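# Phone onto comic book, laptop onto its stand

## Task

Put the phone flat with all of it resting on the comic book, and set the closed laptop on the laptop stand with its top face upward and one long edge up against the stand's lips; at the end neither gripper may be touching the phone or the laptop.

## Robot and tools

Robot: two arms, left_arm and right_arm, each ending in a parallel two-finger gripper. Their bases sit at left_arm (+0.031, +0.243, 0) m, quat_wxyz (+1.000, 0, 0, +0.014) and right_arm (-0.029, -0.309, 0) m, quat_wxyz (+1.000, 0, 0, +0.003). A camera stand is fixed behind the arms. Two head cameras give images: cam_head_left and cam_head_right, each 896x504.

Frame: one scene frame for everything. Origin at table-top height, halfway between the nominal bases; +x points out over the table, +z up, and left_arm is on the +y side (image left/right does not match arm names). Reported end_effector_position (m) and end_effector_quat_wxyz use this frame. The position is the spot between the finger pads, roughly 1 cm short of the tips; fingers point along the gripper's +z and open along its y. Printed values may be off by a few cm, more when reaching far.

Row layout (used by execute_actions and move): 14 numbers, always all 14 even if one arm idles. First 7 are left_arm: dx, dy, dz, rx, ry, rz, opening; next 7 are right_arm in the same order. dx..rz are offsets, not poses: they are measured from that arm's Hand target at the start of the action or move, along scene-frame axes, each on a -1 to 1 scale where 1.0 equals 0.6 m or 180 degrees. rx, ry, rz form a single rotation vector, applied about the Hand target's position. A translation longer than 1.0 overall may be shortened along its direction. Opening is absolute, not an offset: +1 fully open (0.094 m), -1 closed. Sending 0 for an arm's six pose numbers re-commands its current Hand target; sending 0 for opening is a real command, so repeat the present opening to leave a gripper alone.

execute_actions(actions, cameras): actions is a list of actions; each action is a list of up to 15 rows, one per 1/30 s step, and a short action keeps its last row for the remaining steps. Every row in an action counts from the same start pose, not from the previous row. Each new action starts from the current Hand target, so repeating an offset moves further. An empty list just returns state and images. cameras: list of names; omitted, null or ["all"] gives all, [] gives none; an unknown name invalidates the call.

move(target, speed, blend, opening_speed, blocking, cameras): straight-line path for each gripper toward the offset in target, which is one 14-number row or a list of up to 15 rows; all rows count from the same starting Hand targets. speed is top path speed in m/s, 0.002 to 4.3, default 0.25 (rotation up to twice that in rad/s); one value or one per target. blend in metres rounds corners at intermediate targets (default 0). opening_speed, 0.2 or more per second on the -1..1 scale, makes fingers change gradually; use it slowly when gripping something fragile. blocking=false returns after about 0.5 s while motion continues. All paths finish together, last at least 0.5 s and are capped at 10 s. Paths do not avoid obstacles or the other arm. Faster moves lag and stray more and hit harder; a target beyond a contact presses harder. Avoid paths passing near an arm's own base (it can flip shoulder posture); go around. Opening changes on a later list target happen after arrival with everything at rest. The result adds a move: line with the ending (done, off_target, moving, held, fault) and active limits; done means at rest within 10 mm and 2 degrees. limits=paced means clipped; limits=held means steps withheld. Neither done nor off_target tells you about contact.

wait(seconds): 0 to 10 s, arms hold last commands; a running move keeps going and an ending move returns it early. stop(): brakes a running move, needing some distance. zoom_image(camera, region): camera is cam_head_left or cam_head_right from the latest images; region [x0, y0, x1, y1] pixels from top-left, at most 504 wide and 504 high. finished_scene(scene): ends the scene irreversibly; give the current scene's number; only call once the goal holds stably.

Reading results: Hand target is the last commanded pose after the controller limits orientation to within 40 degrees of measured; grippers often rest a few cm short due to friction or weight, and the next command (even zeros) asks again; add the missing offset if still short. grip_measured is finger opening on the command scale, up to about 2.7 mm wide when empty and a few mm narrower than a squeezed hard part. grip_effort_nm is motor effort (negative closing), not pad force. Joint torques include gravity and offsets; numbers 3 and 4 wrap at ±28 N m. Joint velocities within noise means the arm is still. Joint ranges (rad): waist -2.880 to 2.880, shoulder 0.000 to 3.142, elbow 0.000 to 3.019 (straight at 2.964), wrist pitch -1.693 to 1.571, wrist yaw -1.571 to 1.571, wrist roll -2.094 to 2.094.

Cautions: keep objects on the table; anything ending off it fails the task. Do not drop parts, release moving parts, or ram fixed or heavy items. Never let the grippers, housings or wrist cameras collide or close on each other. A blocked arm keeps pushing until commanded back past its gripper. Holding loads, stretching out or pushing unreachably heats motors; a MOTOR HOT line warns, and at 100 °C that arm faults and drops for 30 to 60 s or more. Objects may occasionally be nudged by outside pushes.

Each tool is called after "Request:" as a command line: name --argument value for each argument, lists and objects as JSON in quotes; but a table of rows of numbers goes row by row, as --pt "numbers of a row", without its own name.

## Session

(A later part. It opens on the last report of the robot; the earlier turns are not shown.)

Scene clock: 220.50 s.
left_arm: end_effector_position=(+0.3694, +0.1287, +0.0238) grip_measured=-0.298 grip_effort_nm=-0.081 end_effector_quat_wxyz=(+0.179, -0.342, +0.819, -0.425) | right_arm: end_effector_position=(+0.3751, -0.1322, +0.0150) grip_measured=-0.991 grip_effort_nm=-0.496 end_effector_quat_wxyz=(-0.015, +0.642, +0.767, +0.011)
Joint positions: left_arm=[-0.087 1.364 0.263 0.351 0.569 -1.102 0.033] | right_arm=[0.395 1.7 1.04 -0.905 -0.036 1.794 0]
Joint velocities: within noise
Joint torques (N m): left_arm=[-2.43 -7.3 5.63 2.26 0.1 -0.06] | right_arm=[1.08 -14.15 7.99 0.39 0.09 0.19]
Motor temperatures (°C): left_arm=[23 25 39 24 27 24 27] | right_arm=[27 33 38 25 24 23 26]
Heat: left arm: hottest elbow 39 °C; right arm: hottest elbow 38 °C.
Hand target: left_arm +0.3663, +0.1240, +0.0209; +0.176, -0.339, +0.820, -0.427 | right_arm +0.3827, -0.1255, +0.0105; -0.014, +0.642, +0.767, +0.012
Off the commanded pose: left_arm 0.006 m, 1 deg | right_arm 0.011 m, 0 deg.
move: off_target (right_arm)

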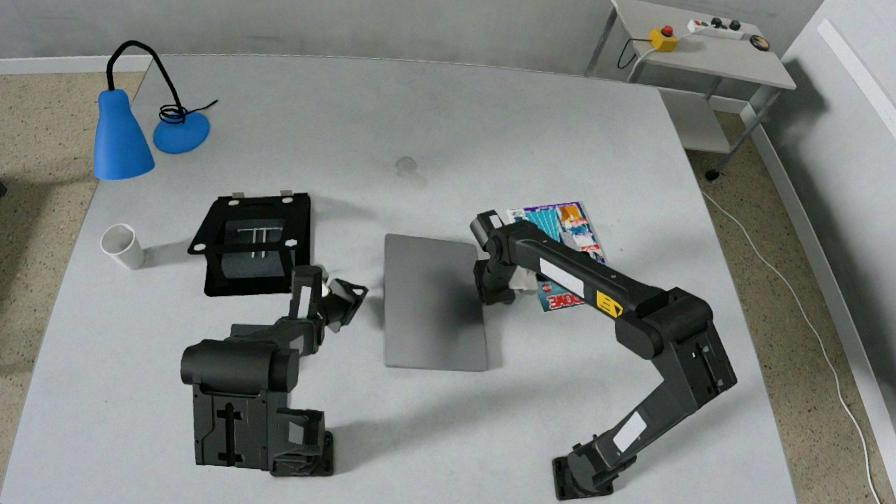

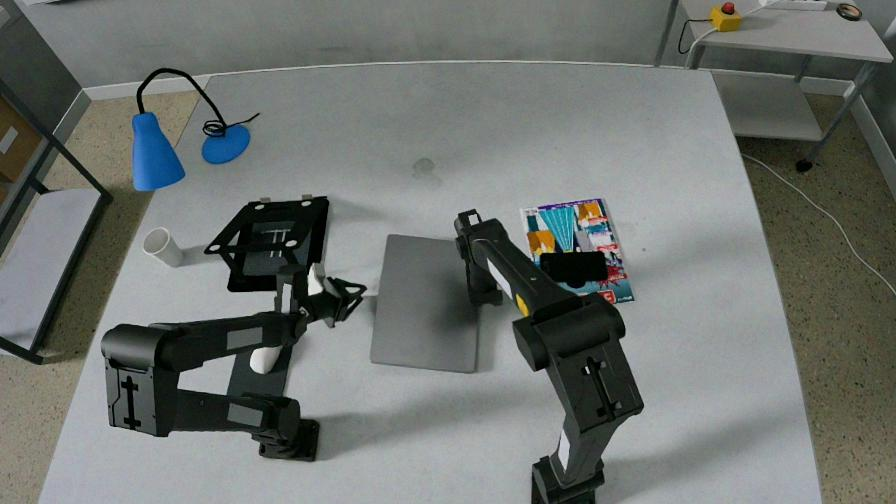

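Request:
move --pt "0.0 0.0 -0.015 0 0 0 -0.3 0 0 0 0 0 0 -1" --pt "0.03 -0.065 -0.015 0 0 0 -0.3 0 0 0 0 0 0 -1" --speed 0.06

Request:
zoom_image --camera "cam_head_left" --region '[320, 220, 570, 400]'

Request:
zoom_image --camera "cam_head_right" --region '[320, 240, 420, 320]'

Scene clock: 226.57 s.
left_arm: end_effector_position=(+0.3835, +0.0938, +0.0224) grip_measured=-0.299 grip_effort_nm=-0.032 end_effector_quat_wxyz=(+0.192, -0.339, +0.813, -0.432) | right_arm: end_effector_position=(+0.3751, -0.1322, +0.0150) grip_measured=-0.991 grip_effort_nm=-0.496 end_effector_quat_wxyz=(-0.015, +0.642, +0.767, +0.011)
Joint positions: left_arm=[-0.223 1.446 0.284 0.496 0.462 -1.212 0.033] | right_arm=[0.395 1.7 1.04 -0.905 -0.036 1.795 0]
Joint velocities: within noise
Joint torques (N m): left_arm=[-3.37 -5.48 7.39 1.32 -0.17 -0.01] | right_arm=[1.14 -14.21 7.99 0.36 0.09 0.23]
Motor temperatures (°C): left_arm=[23 25 38 24 27 24 27] | right_arm=[27 33 37 25 24 23 26]
Heat: left arm: hottest elbow 38 °C; right arm: hottest elbow 37 °C.
Hand target: left_arm +0.3841, +0.0850, +0.0118; +0.176, -0.339, +0.820, -0.427 | right_arm +0.3827, -0.1255, +0.0105; -0.014, +0.642, +0.767, +0.012
Off the commanded pose: left_arm 0.014 m, 2 deg | right_arm 0.011 m, 0 deg.
move: off_target (left_arm, right_arm)

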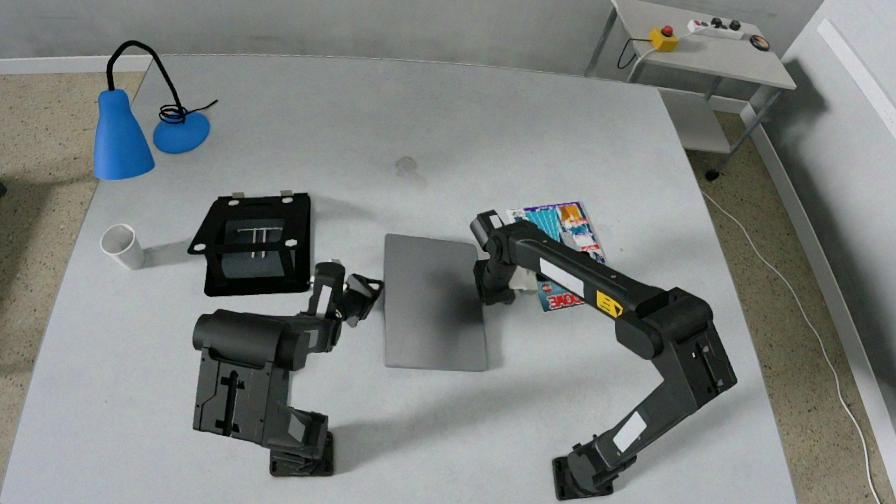

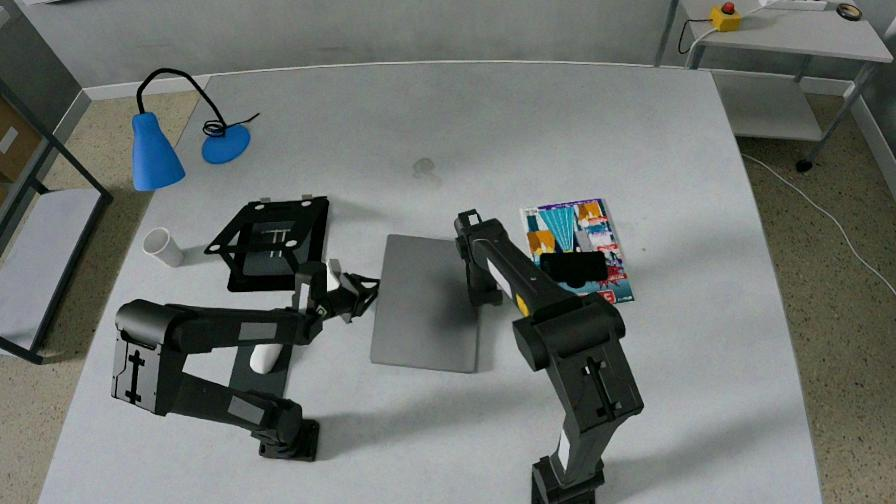

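Scaled by 2.016.

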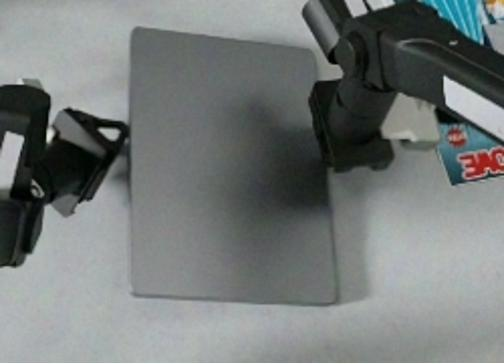

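Scaled by 5.040.

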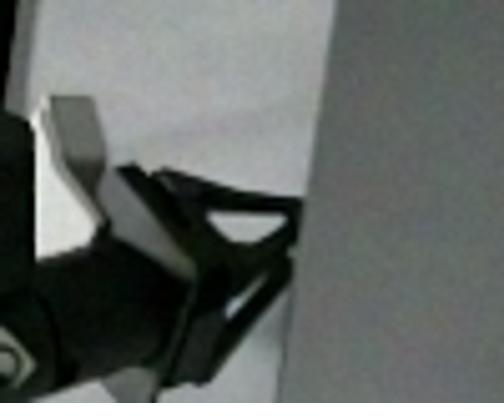

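Request:
move --pt "0.02 -0.05 0.004 0 0 0 -0.3 0 0 0 0 0 0 -1" --speed 0.04

Request:
zoom_image --camera "cam_head_left" --region '[320, 220, 570, 400]'

Request:
zoom_image --camera "cam_head_right" --region '[320, 240, 420, 320]'

Scene clock: 230.60 s.
left_arm: end_effector_position=(+0.3934, +0.0843, +0.0229) grip_measured=-0.301 grip_effort_nm=0.066 end_effector_quat_wxyz=(+0.201, -0.362, +0.806, -0.423) | right_arm: end_effector_position=(+0.3771, -0.1369, +0.0149) grip_measured=-0.991 grip_effort_nm=-0.496 end_effector_quat_wxyz=(-0.006, +0.644, +0.765, +0.006)
Joint positions: left_arm=[-0.28 1.459 0.306 0.506 0.37 -1.282 0.033] | right_arm=[0.391 1.7 1.04 -0.905 -0.016 1.795 0]
Joint velocities: within noise
Joint torques (N m): left_arm=[-6.12 -4.25 9.54 1.52 0.59 0.05] | right_arm=[1.38 -14.15 7.98 0.34 -0.57 0.22]
Motor temperatures (°C): left_arm=[23 25 37 24 27 24 27] | right_arm=[27 33 37 25 24 23 26]
Heat: left arm: hottest elbow 37 °C; right arm: hottest elbow 37 °C.
Hand target: left_arm +0.3963, +0.0549, +0.0143; +0.176, -0.339, +0.820, -0.427 | right_arm +0.3827, -0.1255, +0.0105; -0.014, +0.642, +0.767, +0.012
Off the commanded pose: left_arm 0.031 m, 4 deg | right_arm 0.014 m, 1 deg.
move: off_target (left_arm, right_arm)

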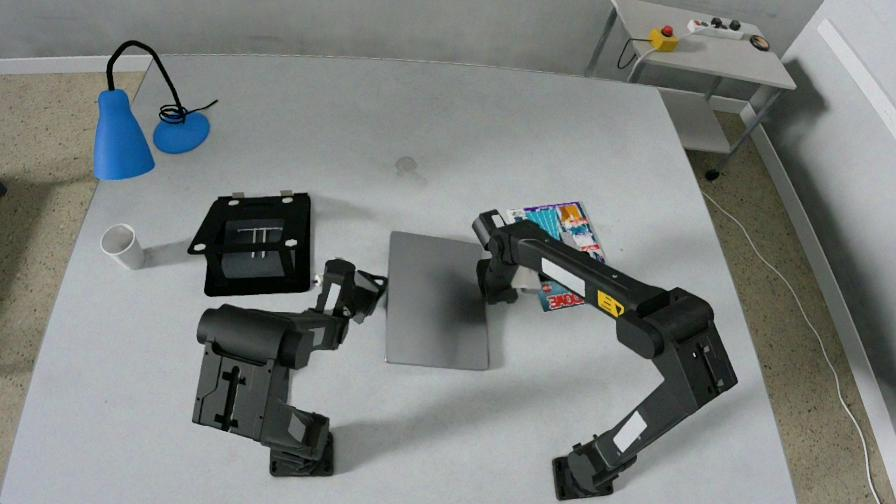

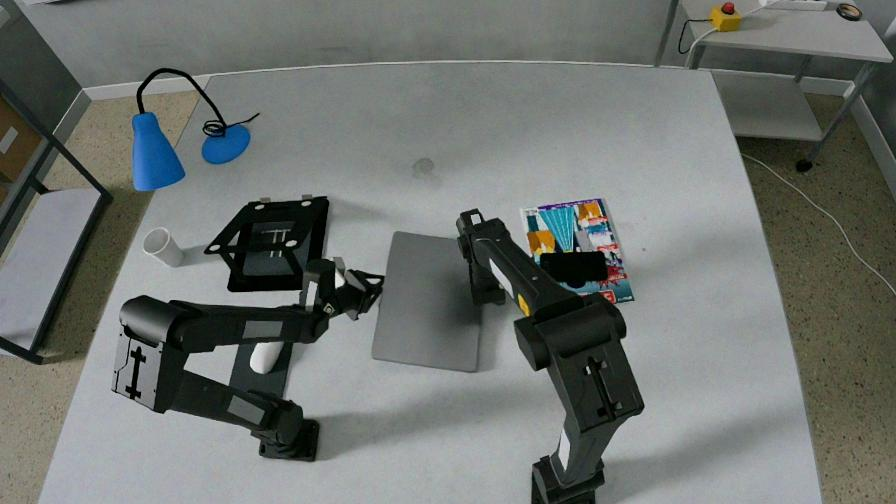

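Scaled by 2.016.

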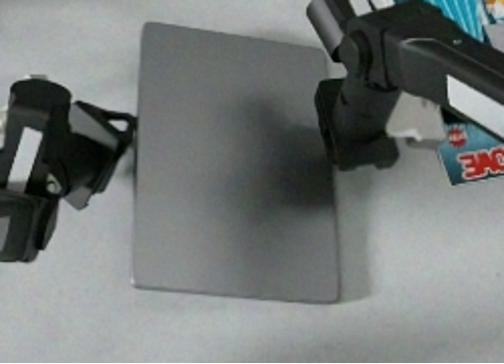

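Scaled by 5.040.

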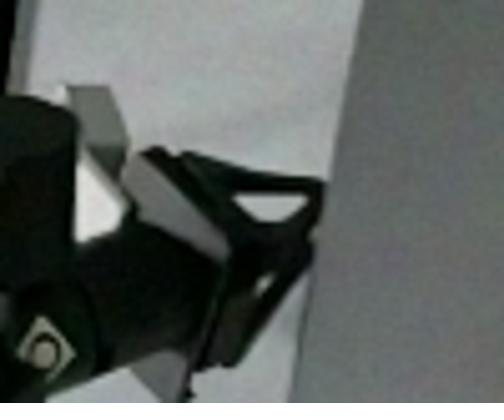

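Request:
move --pt "0.0 -0.03 0 0 0 0 -0.3 0 0 0 0 0 0 -1" --pt "0.0 -0.03 0.06 0 0 0 -0.3 0 0 0 0 0 0 -1" --speed 0.04

Request:
zoom_image --camera "cam_head_left" --region '[320, 220, 570, 400]'

Request:
zoom_image --camera "cam_head_right" --region '[320, 240, 420, 320]'

Scene clock: 252.67 s.
left_arm: end_effector_position=(+0.3914, +0.0794, +0.0251) grip_measured=-0.301 grip_effort_nm=0.061 end_effector_quat_wxyz=(+0.184, -0.393, +0.812, -0.392) | right_arm: end_effector_position=(+0.3780, -0.1418, +0.0149) grip_measured=-0.991 grip_effort_nm=-0.491 end_effector_quat_wxyz=(-0.004, +0.647, +0.763, +0.002)
Joint positions: left_arm=[-0.323 1.397 0.339 0.345 0.298 -1.333 0.033] | right_arm=[0.383 1.7 1.04 -0.909 -0.009 1.795 0]
Joint velocities: within noise
Joint torques (N m): left_arm=[-7.94 -10.64 10.56 1.47 1.63 0.15] | right_arm=[1.85 -14.15 7.95 0.46 -0.82 0.21]
Motor temperatures (°C): left_arm=[23 25 35 24 28 24 27] | right_arm=[27 33 36 25 24 23 26]
Heat: left arm: hottest elbow 35 °C; right arm: hottest elbow 36 °C.
Hand target: left_arm +0.3962, +0.0369, +0.0503; +0.176, -0.339, +0.820, -0.427 | right_arm +0.3827, -0.1256, +0.0105; -0.014, +0.642, +0.767, +0.012
Off the commanded pose: left_arm 0.050 m, 7 deg | right_arm 0.018 m, 2 deg.
move: off_target (left_arm, right_arm)

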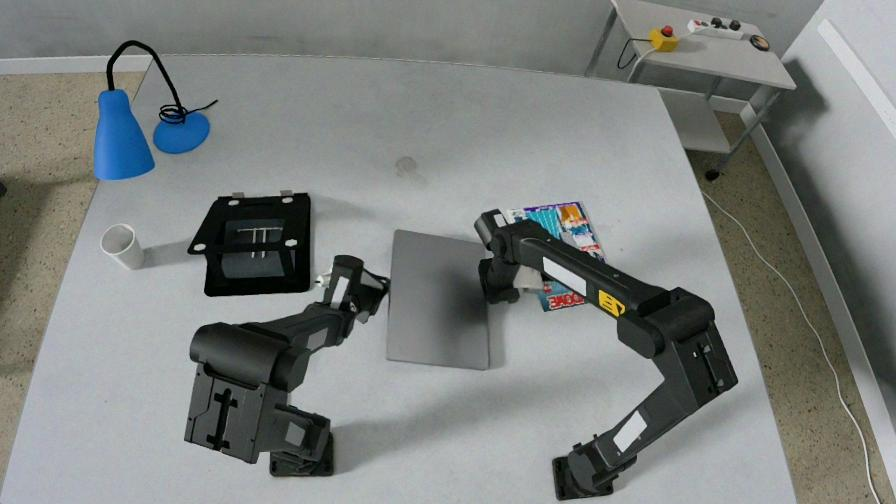

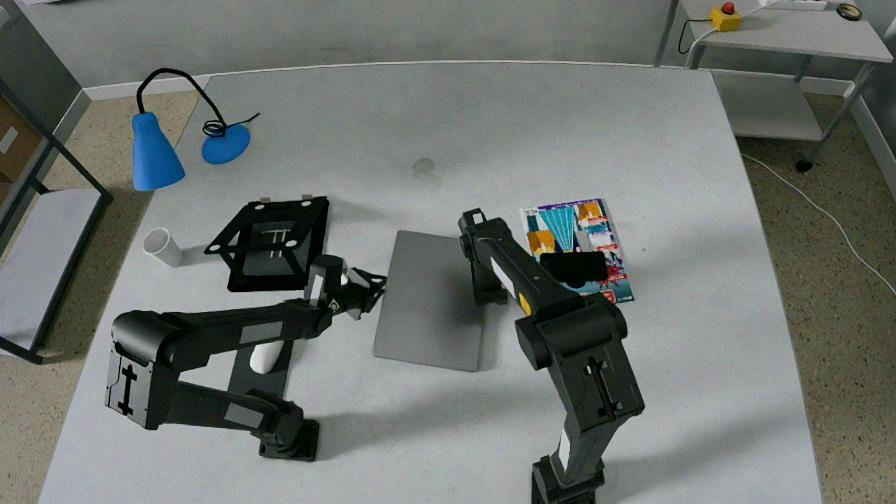

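Scaled by 2.016.

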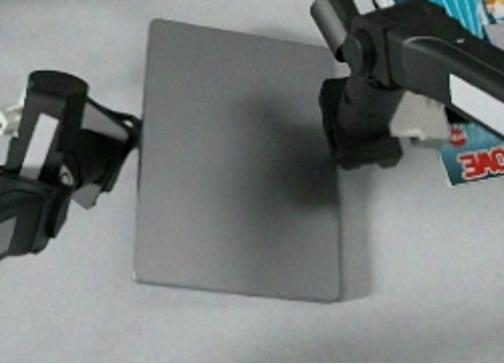

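Scaled by 5.040.

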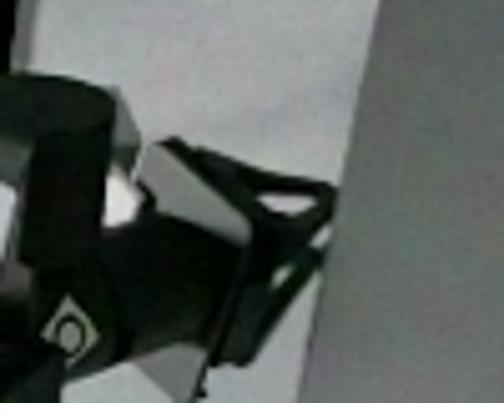

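Request:
move --pt "0.0 0 0.04 0 0 0 -0.3 0 0 0 0 0 0 -1" --speed 0.04

Request:
zoom_image --camera "cam_head_left" --region '[320, 220, 570, 400]'

Request:
zoom_image --camera "cam_head_right" --region '[320, 220, 500, 380]'

Scene clock: 262.07 s.
left_arm: end_effector_position=(+0.3795, +0.0806, +0.0353) grip_measured=-0.301 grip_effort_nm=0.066 end_effector_quat_wxyz=(+0.171, -0.396, +0.818, -0.381) | right_arm: end_effector_position=(+0.3779, -0.1419, +0.0149) grip_measured=-0.991 grip_effort_nm=-0.491 end_effector_quat_wxyz=(-0.004, +0.647, +0.763, +0.002)
Joint positions: left_arm=[-0.329 1.307 0.339 0.218 0.298 -1.333 0.033] | right_arm=[0.383 1.7 1.04 -0.91 -0.008 1.795 0]
Joint velocities: within noise
Joint torques (N m): left_arm=[-7.12 -10.7 13.03 1.63 1.64 0.18] | right_arm=[1.9 -14.21 7.94 0.49 -0.82 0.22]
Motor temperatures (°C): left_arm=[23 25 35 24 29 24 27] | right_arm=[27 33 36 25 25 23 26]
Heat: left arm: hottest elbow 35 °C; right arm: hottest elbow 36 °C.
Hand target: left_arm +0.3962, +0.0369, +0.0743; +0.176, -0.339, +0.820, -0.427 | right_arm +0.3827, -0.1255, +0.0105; -0.014, +0.642, +0.767, +0.012
Off the commanded pose: left_arm 0.061 m, 8 deg | right_arm 0.018 m, 2 deg.
move: off_target (left_arm, right_arm)

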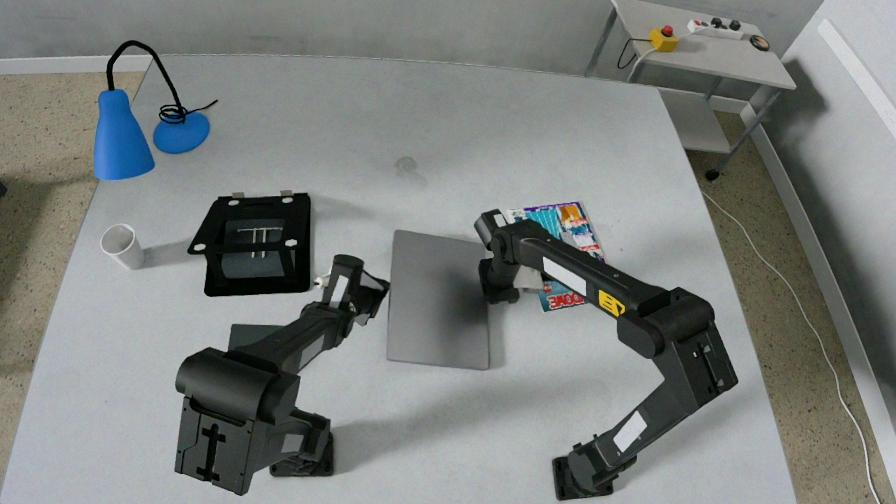

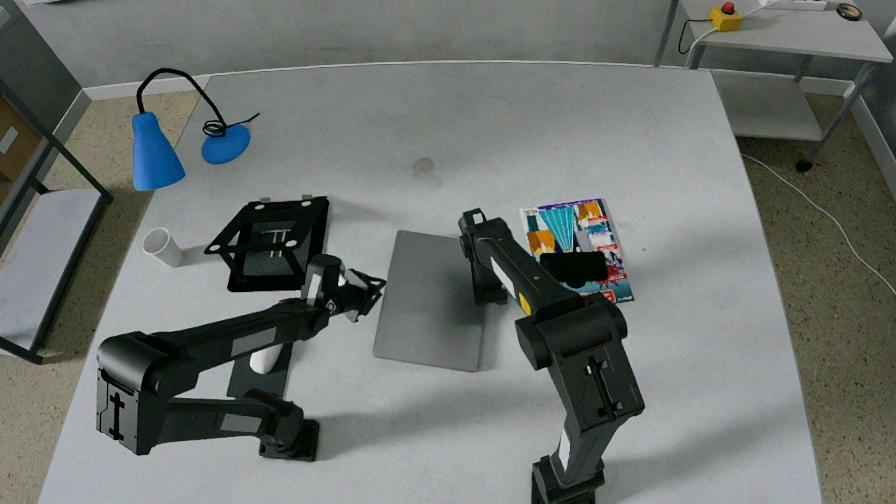

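Scaled by 2.016.

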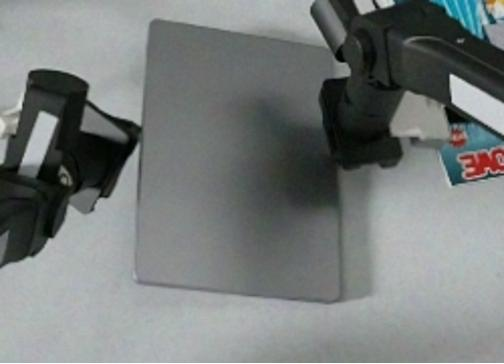

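Scaled by 2.800.

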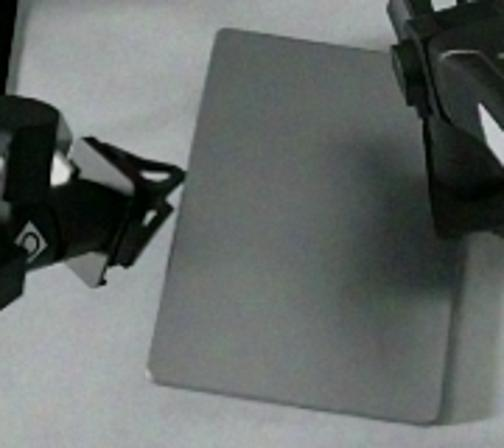

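Request:
move --pt "0 0.1 0.03 0 0 0 -0.3 0 -0.03 0 0 0 0 -1" --pt "-0.02 0.18 0.06 0.022 0.322 0.1756 0.3 0 -0.08 0.05 0.111 0 -0.04 0.3" --speed '[0.06,0.15]'

Scene clock: 295.90 s.
left_arm: end_effector_position=(+0.3584, +0.1425, +0.0926) grip_measured=+0.298 grip_effort_nm=0.129 end_effector_quat_wxyz=(+0.136, +0.691, -0.702, +0.107) | right_arm: end_effector_position=(+0.3828, -0.1686, +0.0365) grip_measured=+0.298 grip_effort_nm=0.066 end_effector_quat_wxyz=(-0.129, +0.676, +0.712, +0.137)
Joint positions: left_arm=[-0.15 1.346 0.841 -1.068 0.348 -1.676 0.061] | right_arm=[0.179 1.625 0.969 -0.841 -0.372 1.718 0.061]
Joint velocities: within noise
Joint torques (N m): left_arm=[-0.03 -9.41 14.93 -0.1 -0.02 -0.1] | right_arm=[-0.32 -16.67 5.67 0.55 -0.2 0.09]
Motor temperatures (°C): left_arm=[23 26 36 24 31 24 27] | right_arm=[27 33 35 25 25 23 26]
Heat: left arm: hottest elbow 36 °C; right arm: hottest elbow 35 °C.
Hand target: left_arm +0.3842, +0.1449, +0.1103; +0.122, +0.696, -0.697, +0.123 | right_arm +0.3827, -0.1736, +0.0405; -0.124, +0.677, +0.711, +0.146
Off the commanded pose: left_arm 0.031 m, 3 deg | right_arm 0.006 m, 1 deg.
move: off_target (left_arm); target 2's new opening was sent with left_arm's hand 0.032 m and 3 deg from that target

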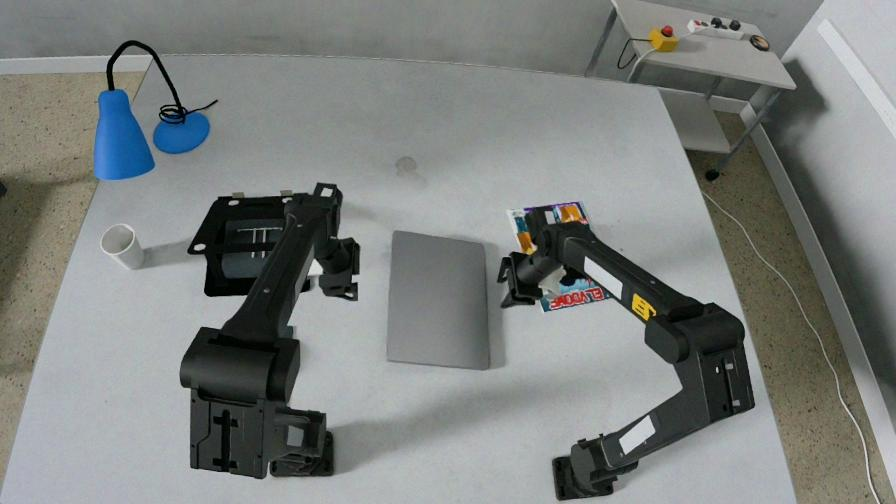

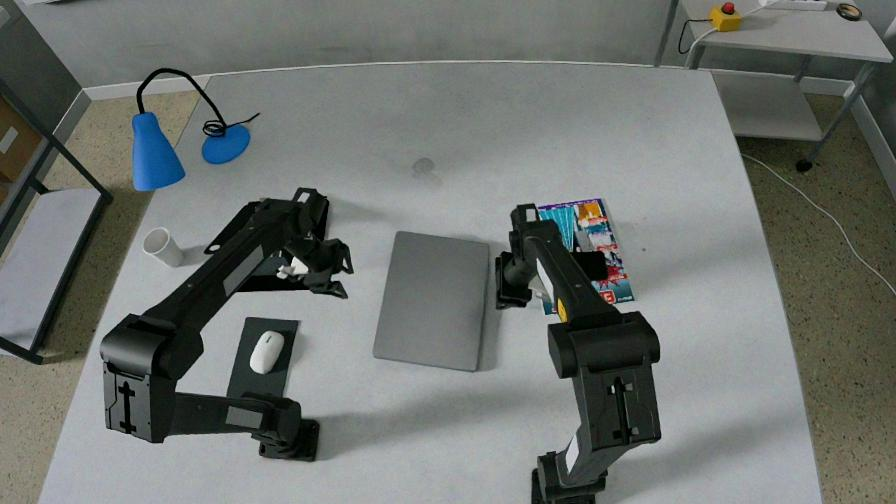

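Request:
move --pt "0.015 -0.0 -0.155 0 0 0 0.3 0.01 0 -0.04 0 0 0 0.3" --pt "0.015 -0.05 -0.155 0 0 0 0.3 0.01 0.02 -0.04 0 0 0 0.3" --speed '[0.1,0.05]'

Request:
zoom_image --camera "cam_head_left" --region '[320, 220, 570, 400]'

Scene clock: 300.80 s.
left_arm: end_effector_position=(+0.3934, +0.1193, +0.0219) grip_measured=+0.298 grip_effort_nm=0.129 end_effector_quat_wxyz=(+0.122, +0.697, -0.695, +0.125) | right_arm: end_effector_position=(+0.3938, -0.1654, +0.0299) grip_measured=+0.299 grip_effort_nm=0.066 end_effector_quat_wxyz=(-0.117, +0.676, +0.711, +0.156)
Joint positions: left_arm=[-0.201 1.534 0.812 -0.782 0.345 -1.758 0.061] | right_arm=[0.182 1.639 0.962 -0.77 -0.373 1.73 0.061]
Joint velocities: within noise
Joint torques (N m): left_arm=[-1.85 -12.04 7.71 0.81 0 -0.1] | right_arm=[1.26 -13.22 5.91 0.64 -0.11 0.2]
Motor temperatures (°C): left_arm=[23 26 36 24 30 24 27] | right_arm=[27 33 35 25 25 23 26]
Heat: left arm: hottest elbow 36 °C; right arm: hottest elbow 35 °C.
Hand target: left_arm +0.3931, +0.1149, +0.0172; +0.122, +0.696, -0.697, +0.123 | right_arm +0.3886, -0.1616, +0.0165; -0.124, +0.677, +0.711, +0.146
Off the commanded pose: left_arm 0.006 m, 0 deg | right_arm 0.015 m, 1 deg.
move: off_target (right_arm)

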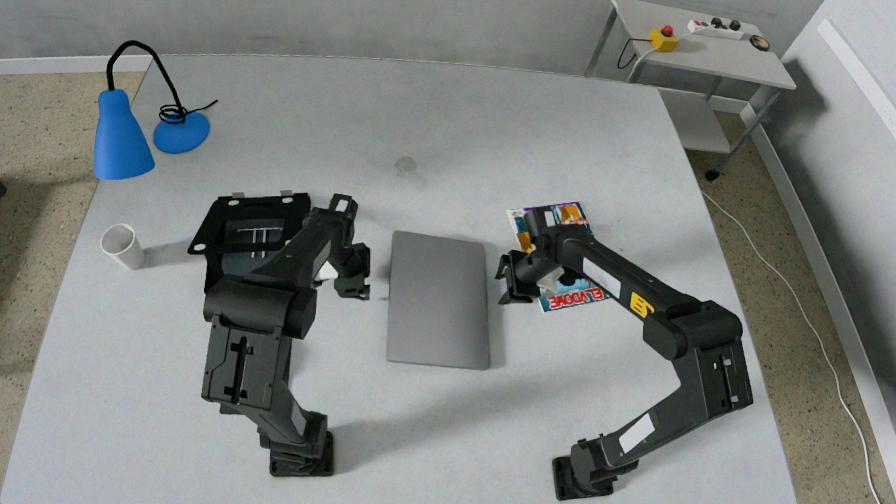

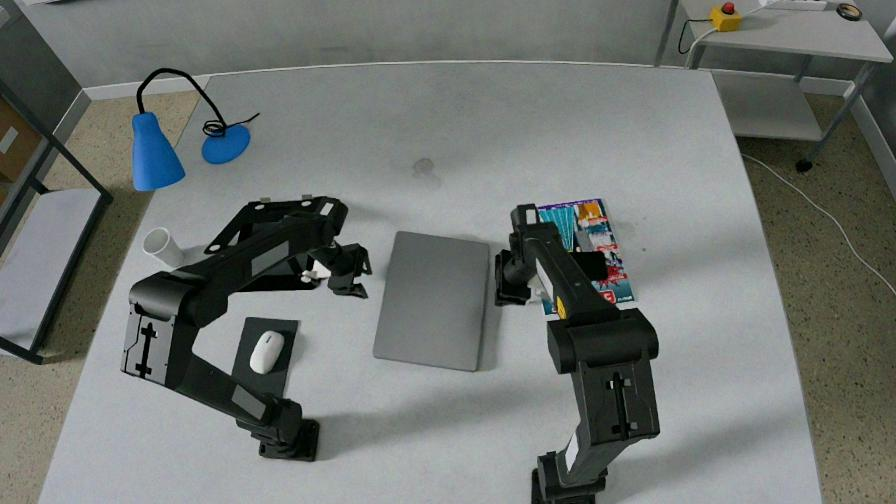

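Scaled by 2.016.

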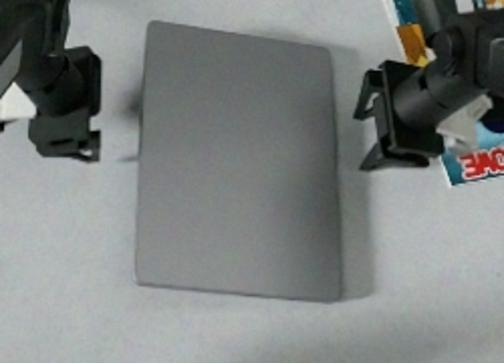

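Request:
move --pt "-0.035 0 0 0 0 0 0.3 -0.035 0 -0.03 0 0 0 0.3" --pt "-0.035 -0.085 0 0 0 0 0.3 -0.035 0.06 -0.03 0 0 0 0.3" --speed '[0.1,0.05]'

Request:
zoom_image --camera "cam_head_left" --region '[320, 220, 570, 400]'

Scene clock: 305.87 s.
left_arm: end_effector_position=(+0.3660, +0.0784, +0.0131) grip_measured=+0.298 grip_effort_nm=0.110 end_effector_quat_wxyz=(+0.124, +0.701, -0.693, +0.110) | right_arm: end_effector_position=(+0.3787, -0.1437, +0.0142) grip_measured=+0.299 grip_effort_nm=0.051 end_effector_quat_wxyz=(-0.112, +0.691, +0.697, +0.155)
Joint positions: left_arm=[-0.335 1.519 0.766 -0.733 0.323 -1.902 0.061] | right_arm=[0.245 1.637 0.905 -0.682 -0.352 1.84 0.061]
Joint velocities: within noise
Joint torques (N m): left_arm=[-3.78 -12.22 9.28 1.09 0.34 -0.23] | right_arm=[3.49 -12.4 5.56 1.05 -0.4 0.14]
Motor temperatures (°C): left_arm=[23 26 36 24 30 24 27] | right_arm=[27 33 35 25 24 23 26]
Heat: left arm: hottest elbow 36 °C; right arm: hottest elbow 35 °C.
Hand target: left_arm +0.3722, +0.0641, +0.0172; +0.122, +0.696, -0.697, +0.123 | right_arm +0.3677, -0.1255, -0.0015; -0.124, +0.676, +0.711, +0.146
Off the commanded pose: left_arm 0.016 m, 2 deg | right_arm 0.026 m, 3 deg.
move: off_target (left_arm, right_arm)

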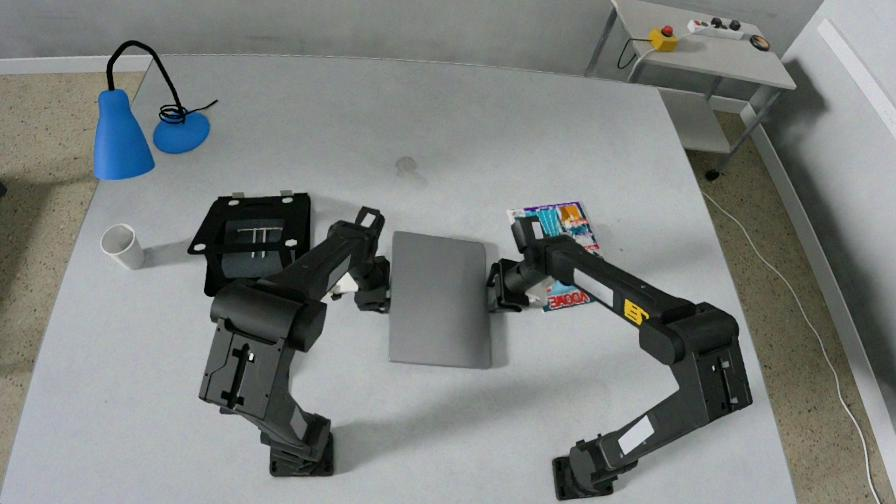

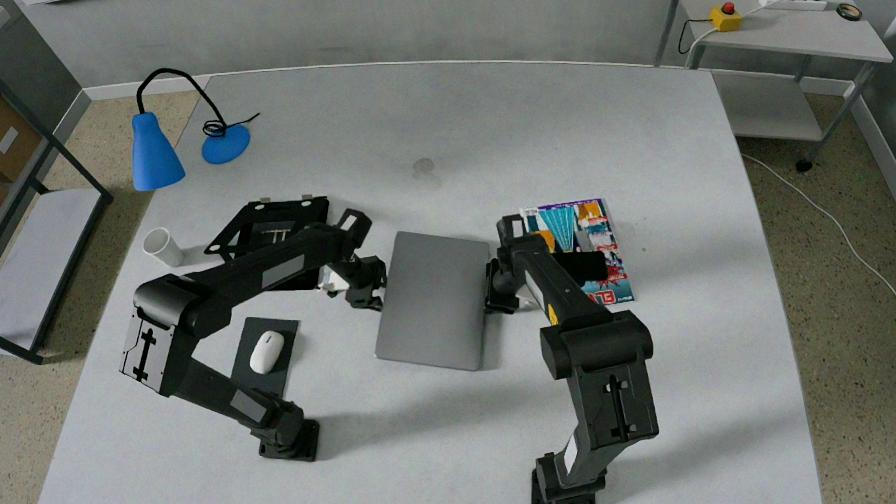

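Scaled by 2.016.

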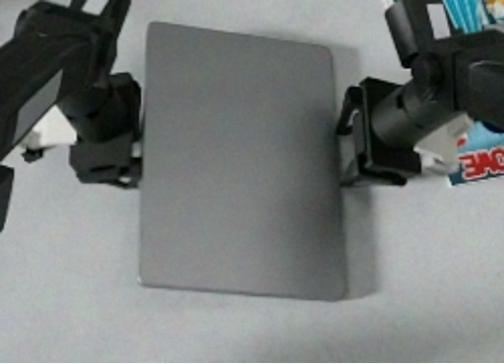

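Request:
move --pt "0 -0.1 0 0 0 0 0.3 0 0.11 0.02 0 0 0 0.3" --pt "0 -0.1 0.1 0 0 0 0.3 0 0.11 0.12 0 0 0 0.3" --speed '[0.05,0.04]'

Request:
zoom_image --camera "cam_head_left" --region '[320, 220, 570, 400]'

Scene clock: 311.87 s.
left_arm: end_effector_position=(+0.3260, +0.0762, +0.0244) grip_measured=+0.298 grip_effort_nm=0.115 end_effector_quat_wxyz=(+0.122, +0.714, -0.688, +0.033) | right_arm: end_effector_position=(+0.3452, -0.1392, +0.0185) grip_measured=+0.299 grip_effort_nm=0.046 end_effector_quat_wxyz=(-0.106, +0.708, +0.695, +0.072)
Joint positions: left_arm=[-0.412 1.474 0.77 -0.898 0.252 -1.987 0.061] | right_arm=[0.316 1.615 0.918 -0.836 -0.254 1.916 0.061]
Joint velocities: within noise
Joint torques (N m): left_arm=[-8.29 -14.68 18.99 1.22 2.86 -0.74] | right_arm=[8.23 -18.78 12.62 0.28 -3.32 0.72]
Motor temperatures (°C): left_arm=[23 26 36 24 31 24 27] | right_arm=[27 33 35 25 27 23 26]
Heat: left arm: hottest elbow 36 °C; right arm: hottest elbow 35 °C.
Hand target: left_arm +0.3723, +0.0040, +0.0773; +0.122, +0.696, -0.696, +0.123 | right_arm +0.3676, -0.0595, +0.0704; -0.124, +0.676, +0.711, +0.146
Off the commanded pose: left_arm 0.101 m, 11 deg | right_arm 0.098 m, 10 deg.
move: off_target (left_arm, right_arm)

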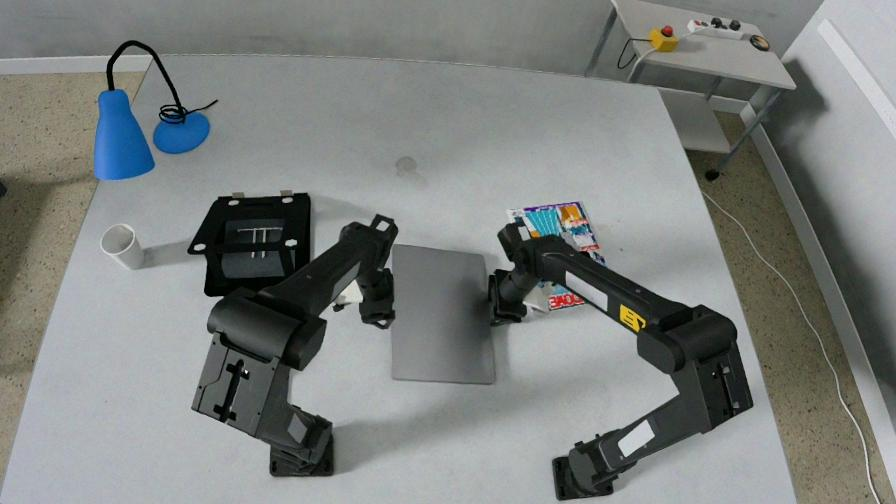

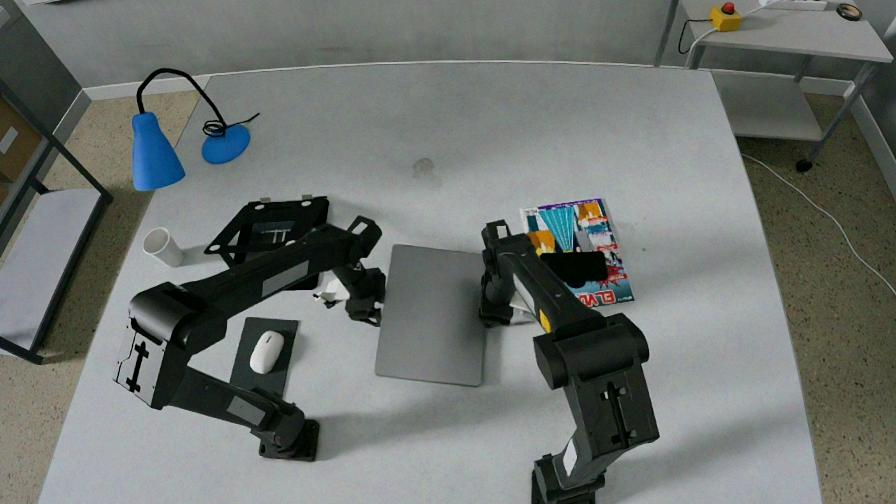

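Scaled by 2.016.

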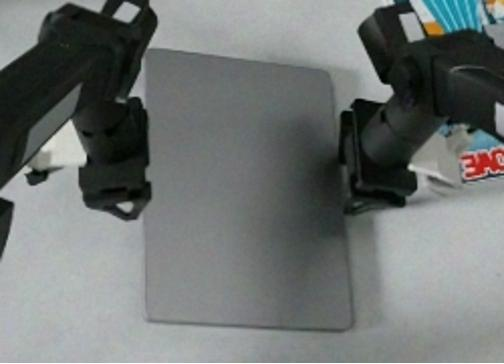

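Request:
move --pt "0.03 0 0.1 0 0 0 0.3 0.03 0 0.12 0 0 0 0.3" --speed '[0.05]'

Request:
zoom_image --camera "cam_head_left" --region '[320, 220, 570, 400]'

Scene clock: 315.93 s.
left_arm: end_effector_position=(+0.3686, +0.0148, +0.1138) grip_measured=+0.298 grip_effort_nm=0.110 end_effector_quat_wxyz=(+0.131, +0.698, -0.697, +0.099) | right_arm: end_effector_position=(+0.3637, -0.0638, +0.1162) grip_measured=+0.299 grip_effort_nm=0.032 end_effector_quat_wxyz=(-0.136, +0.675, +0.715, +0.120)
Joint positions: left_arm=[-0.489 1.422 0.98 -1.021 0.313 -2.05 0.061] | right_arm=[0.429 1.549 1.122 -1.016 -0.342 1.969 0.061]
Joint velocities: within noise
Joint torques (N m): left_arm=[-1.08 -11.81 15.64 0.08 -0.02 -0.04] | right_arm=[-0.21 -16.21 11.74 -0.08 -0.06 0.22]
Motor temperatures (°C): left_arm=[23 26 37 24 32 24 27] | right_arm=[27 33 36 25 29 23 25]
Heat: left arm: hottest elbow 37 °C; right arm: hottest elbow 36 °C.
Hand target: left_arm +0.3902, +0.0039, +0.1373; +0.122, +0.696, -0.697, +0.123 | right_arm +0.3856, -0.0595, +0.1424; -0.124, +0.676, +0.711, +0.146
Off the commanded pose: left_arm 0.034 m, 3 deg | right_arm 0.034 m, 3 deg.
move: off_target (left_arm, right_arm)

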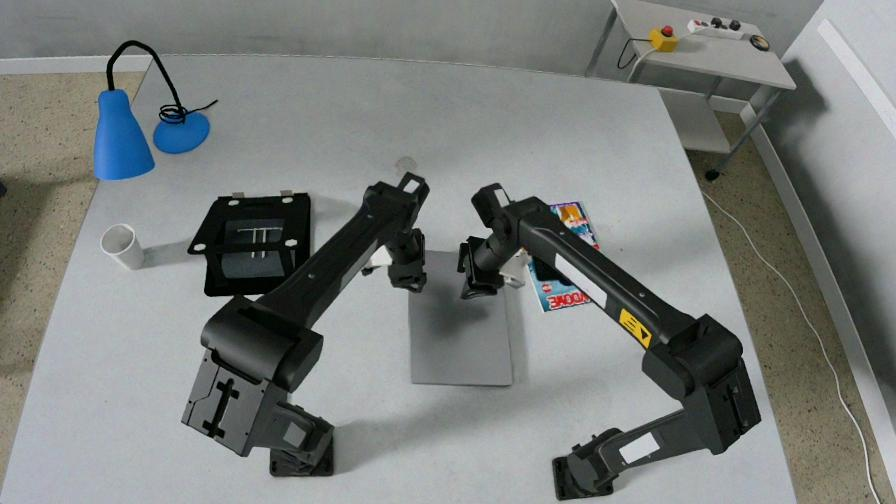

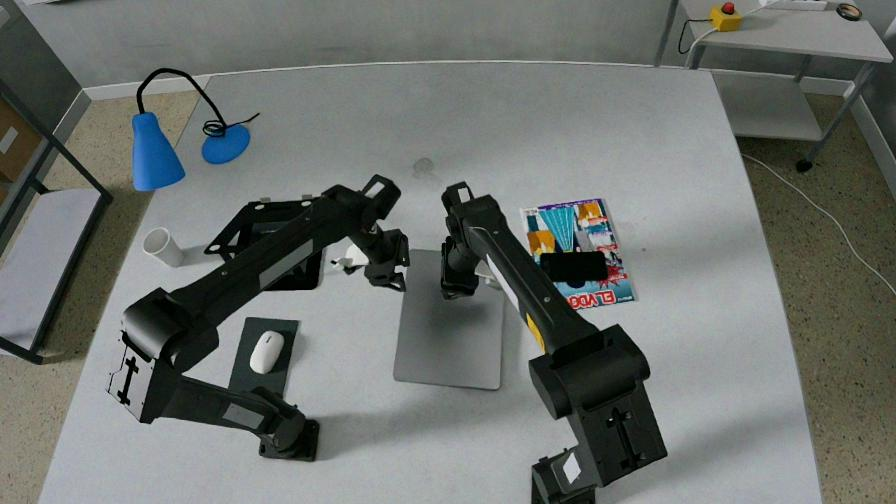

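Scaled by 2.016.

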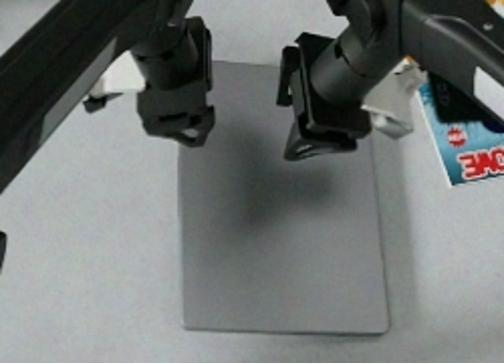

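Request:
move --pt "-0.05 0.19 0.0 0 0 0 0.3 0.0 -0.2 0 0 0 0 0.3" --pt "-0.15 0.19 -0.06 0.014 -0.248 -0.199 -0.3 -0.03 -0.27 -0.05 -0.111 0 0.04 -1" --speed '[0.12,0.2]'

Request:
zoom_image --camera "cam_head_left" --region '[320, 220, 570, 400]'

Scene clock: 356.57 s.
left_arm: end_effector_position=(+0.3004, +0.1192, +0.1009) grip_measured=-0.297 grip_effort_nm=-0.085 end_effector_quat_wxyz=(+0.124, -0.367, +0.868, -0.310) | right_arm: end_effector_position=(+0.3761, -0.2250, +0.1133) grip_measured=-0.990 grip_effort_nm=-0.471 end_effector_quat_wxyz=(-0.010, +0.649, +0.760, +0.018)
Joint positions: left_arm=[-0.258 0.796 0.388 -0.561 0.342 -1.137 0.033] | right_arm=[0.185 1.492 1.082 -1.146 -0.038 1.604 0]
Joint velocities: within noise
Joint torques (N m): left_arm=[-1.55 -4.07 9.62 1.95 0.18 0.14] | right_arm=[1.44 -14.97 6.6 -0.23 0.14 0.1]
Motor temperatures (°C): left_arm=[23 26 38 24 29 24 27] | right_arm=[27 35 38 25 25 23 25]
Heat: left arm: hottest elbow 38 °C; right arm: hottest elbow 38 °C.
Hand target: left_arm +0.3002, +0.1179, +0.1013; +0.131, -0.359, +0.868, -0.316 | right_arm +0.3677, -0.2215, +0.1125; -0.014, +0.642, +0.767, +0.012
Off the commanded pose: left_arm 0.001 m, 1 deg | right_arm 0.009 m, 1 deg.
move: done

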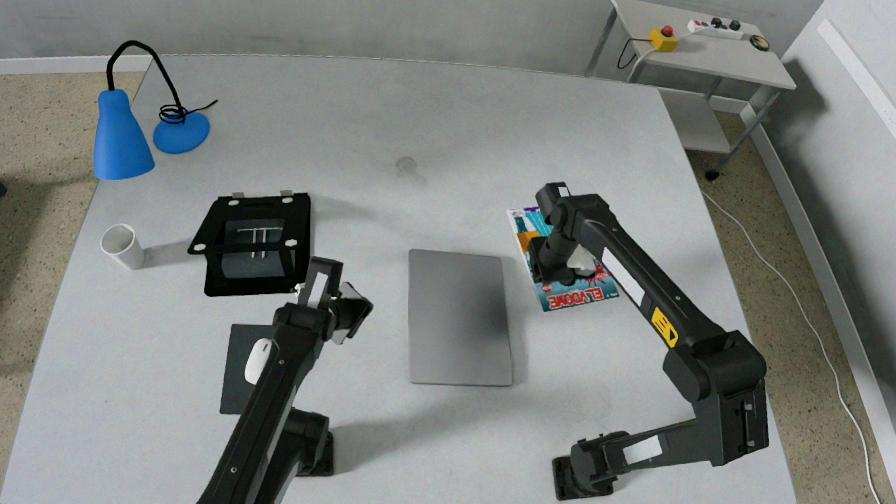

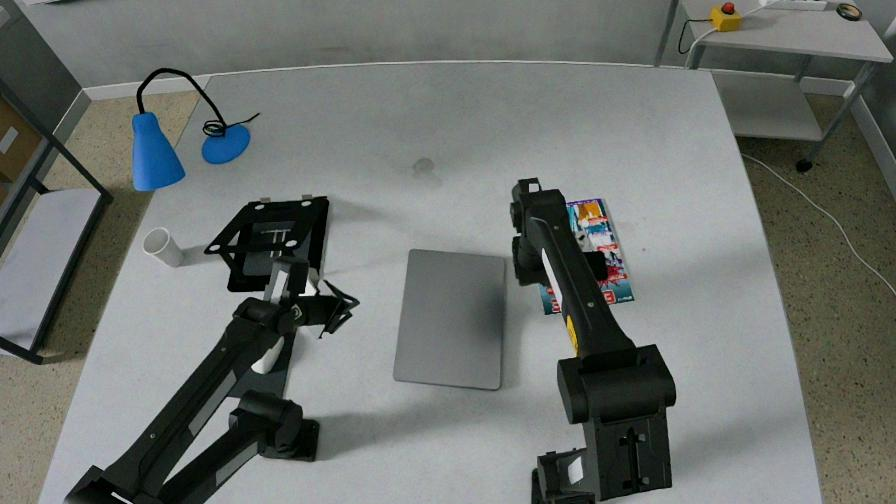

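Scaled by 2.016.

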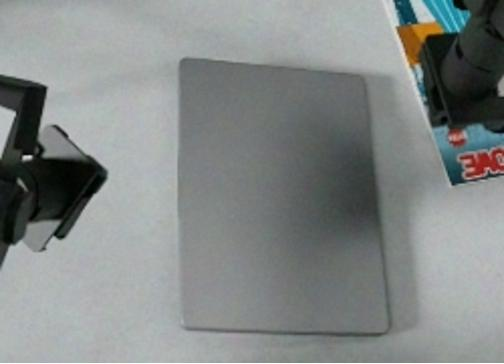

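Request:
move --pt "0.03 -0.06 -0.1 0 0 0 -0.3 -0.03 0 -0.165 0 0 0 -1" --pt "0.04 -0.08 -0.15 0 0 0 -0.3 -0.03 0.05 -0.165 0 0 0 -1" --speed '[0.15,0.06]'

Request:
zoom_image --camera "cam_head_left" --region '[320, 220, 570, 400]'

Scene clock: 363.07 s.
left_arm: end_effector_position=(+0.3313, +0.0723, +0.0211) grip_measured=-0.298 grip_effort_nm=-0.061 end_effector_quat_wxyz=(+0.139, -0.359, +0.865, -0.323) | right_arm: end_effector_position=(+0.3454, -0.1969, +0.0189) grip_measured=-0.991 grip_effort_nm=-0.491 end_effector_quat_wxyz=(-0.014, +0.643, +0.766, +0.013)
Joint positions: left_arm=[-0.421 1.212 0.312 0.012 0.245 -1.267 0.033] | right_arm=[0.271 1.581 0.895 -0.879 -0.038 1.673 0]
Joint velocities: within noise
Joint torques (N m): left_arm=[-3.02 -4.89 6.82 1.74 -0.19 -0.05] | right_arm=[1.32 -12.1 7.1 0.43 0.13 0.28]
Motor temperatures (°C): left_arm=[23 26 38 24 29 24 27] | right_arm=[27 35 38 25 25 23 25]
Heat: left arm: hottest elbow 38 °C; right arm: hottest elbow 38 °C.
Hand target: left_arm +0.3242, +0.0701, +0.0113; +0.131, -0.359, +0.868, -0.316 | right_arm +0.3495, -0.1915, +0.0134; -0.014, +0.642, +0.767, +0.012
Off the commanded pose: left_arm 0.012 m, 1 deg | right_arm 0.009 m, 0 deg.
move: off_target (left_arm)

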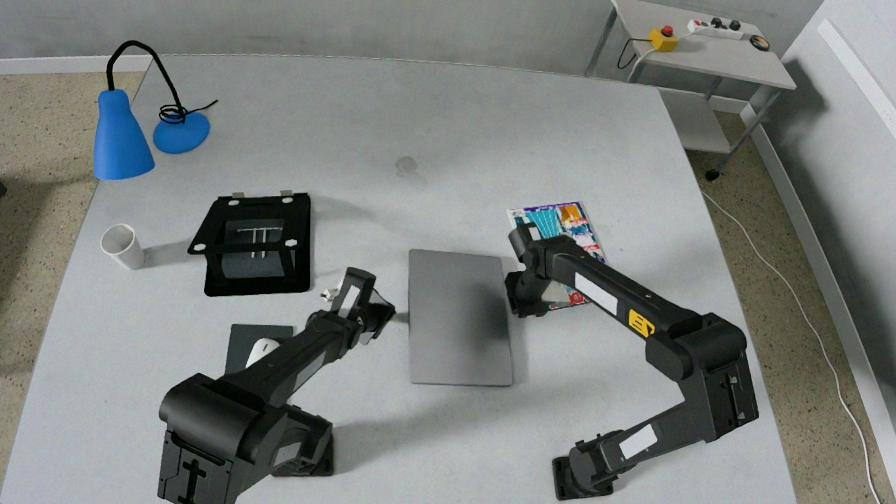

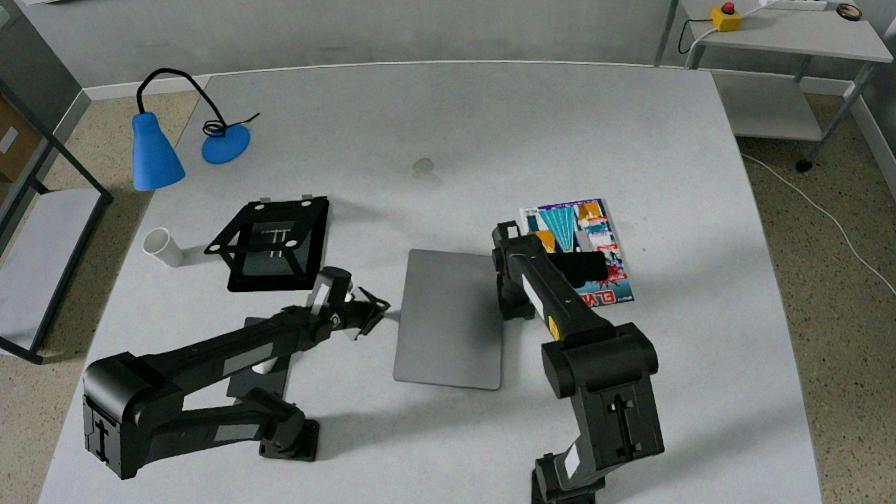

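Scaled by 2.016.

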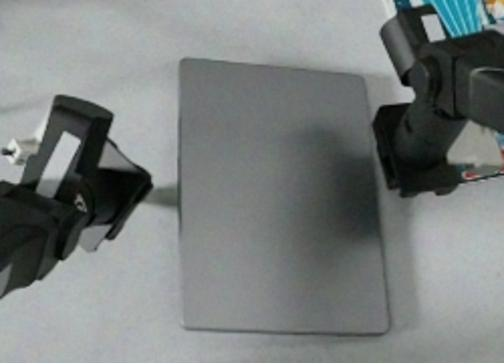

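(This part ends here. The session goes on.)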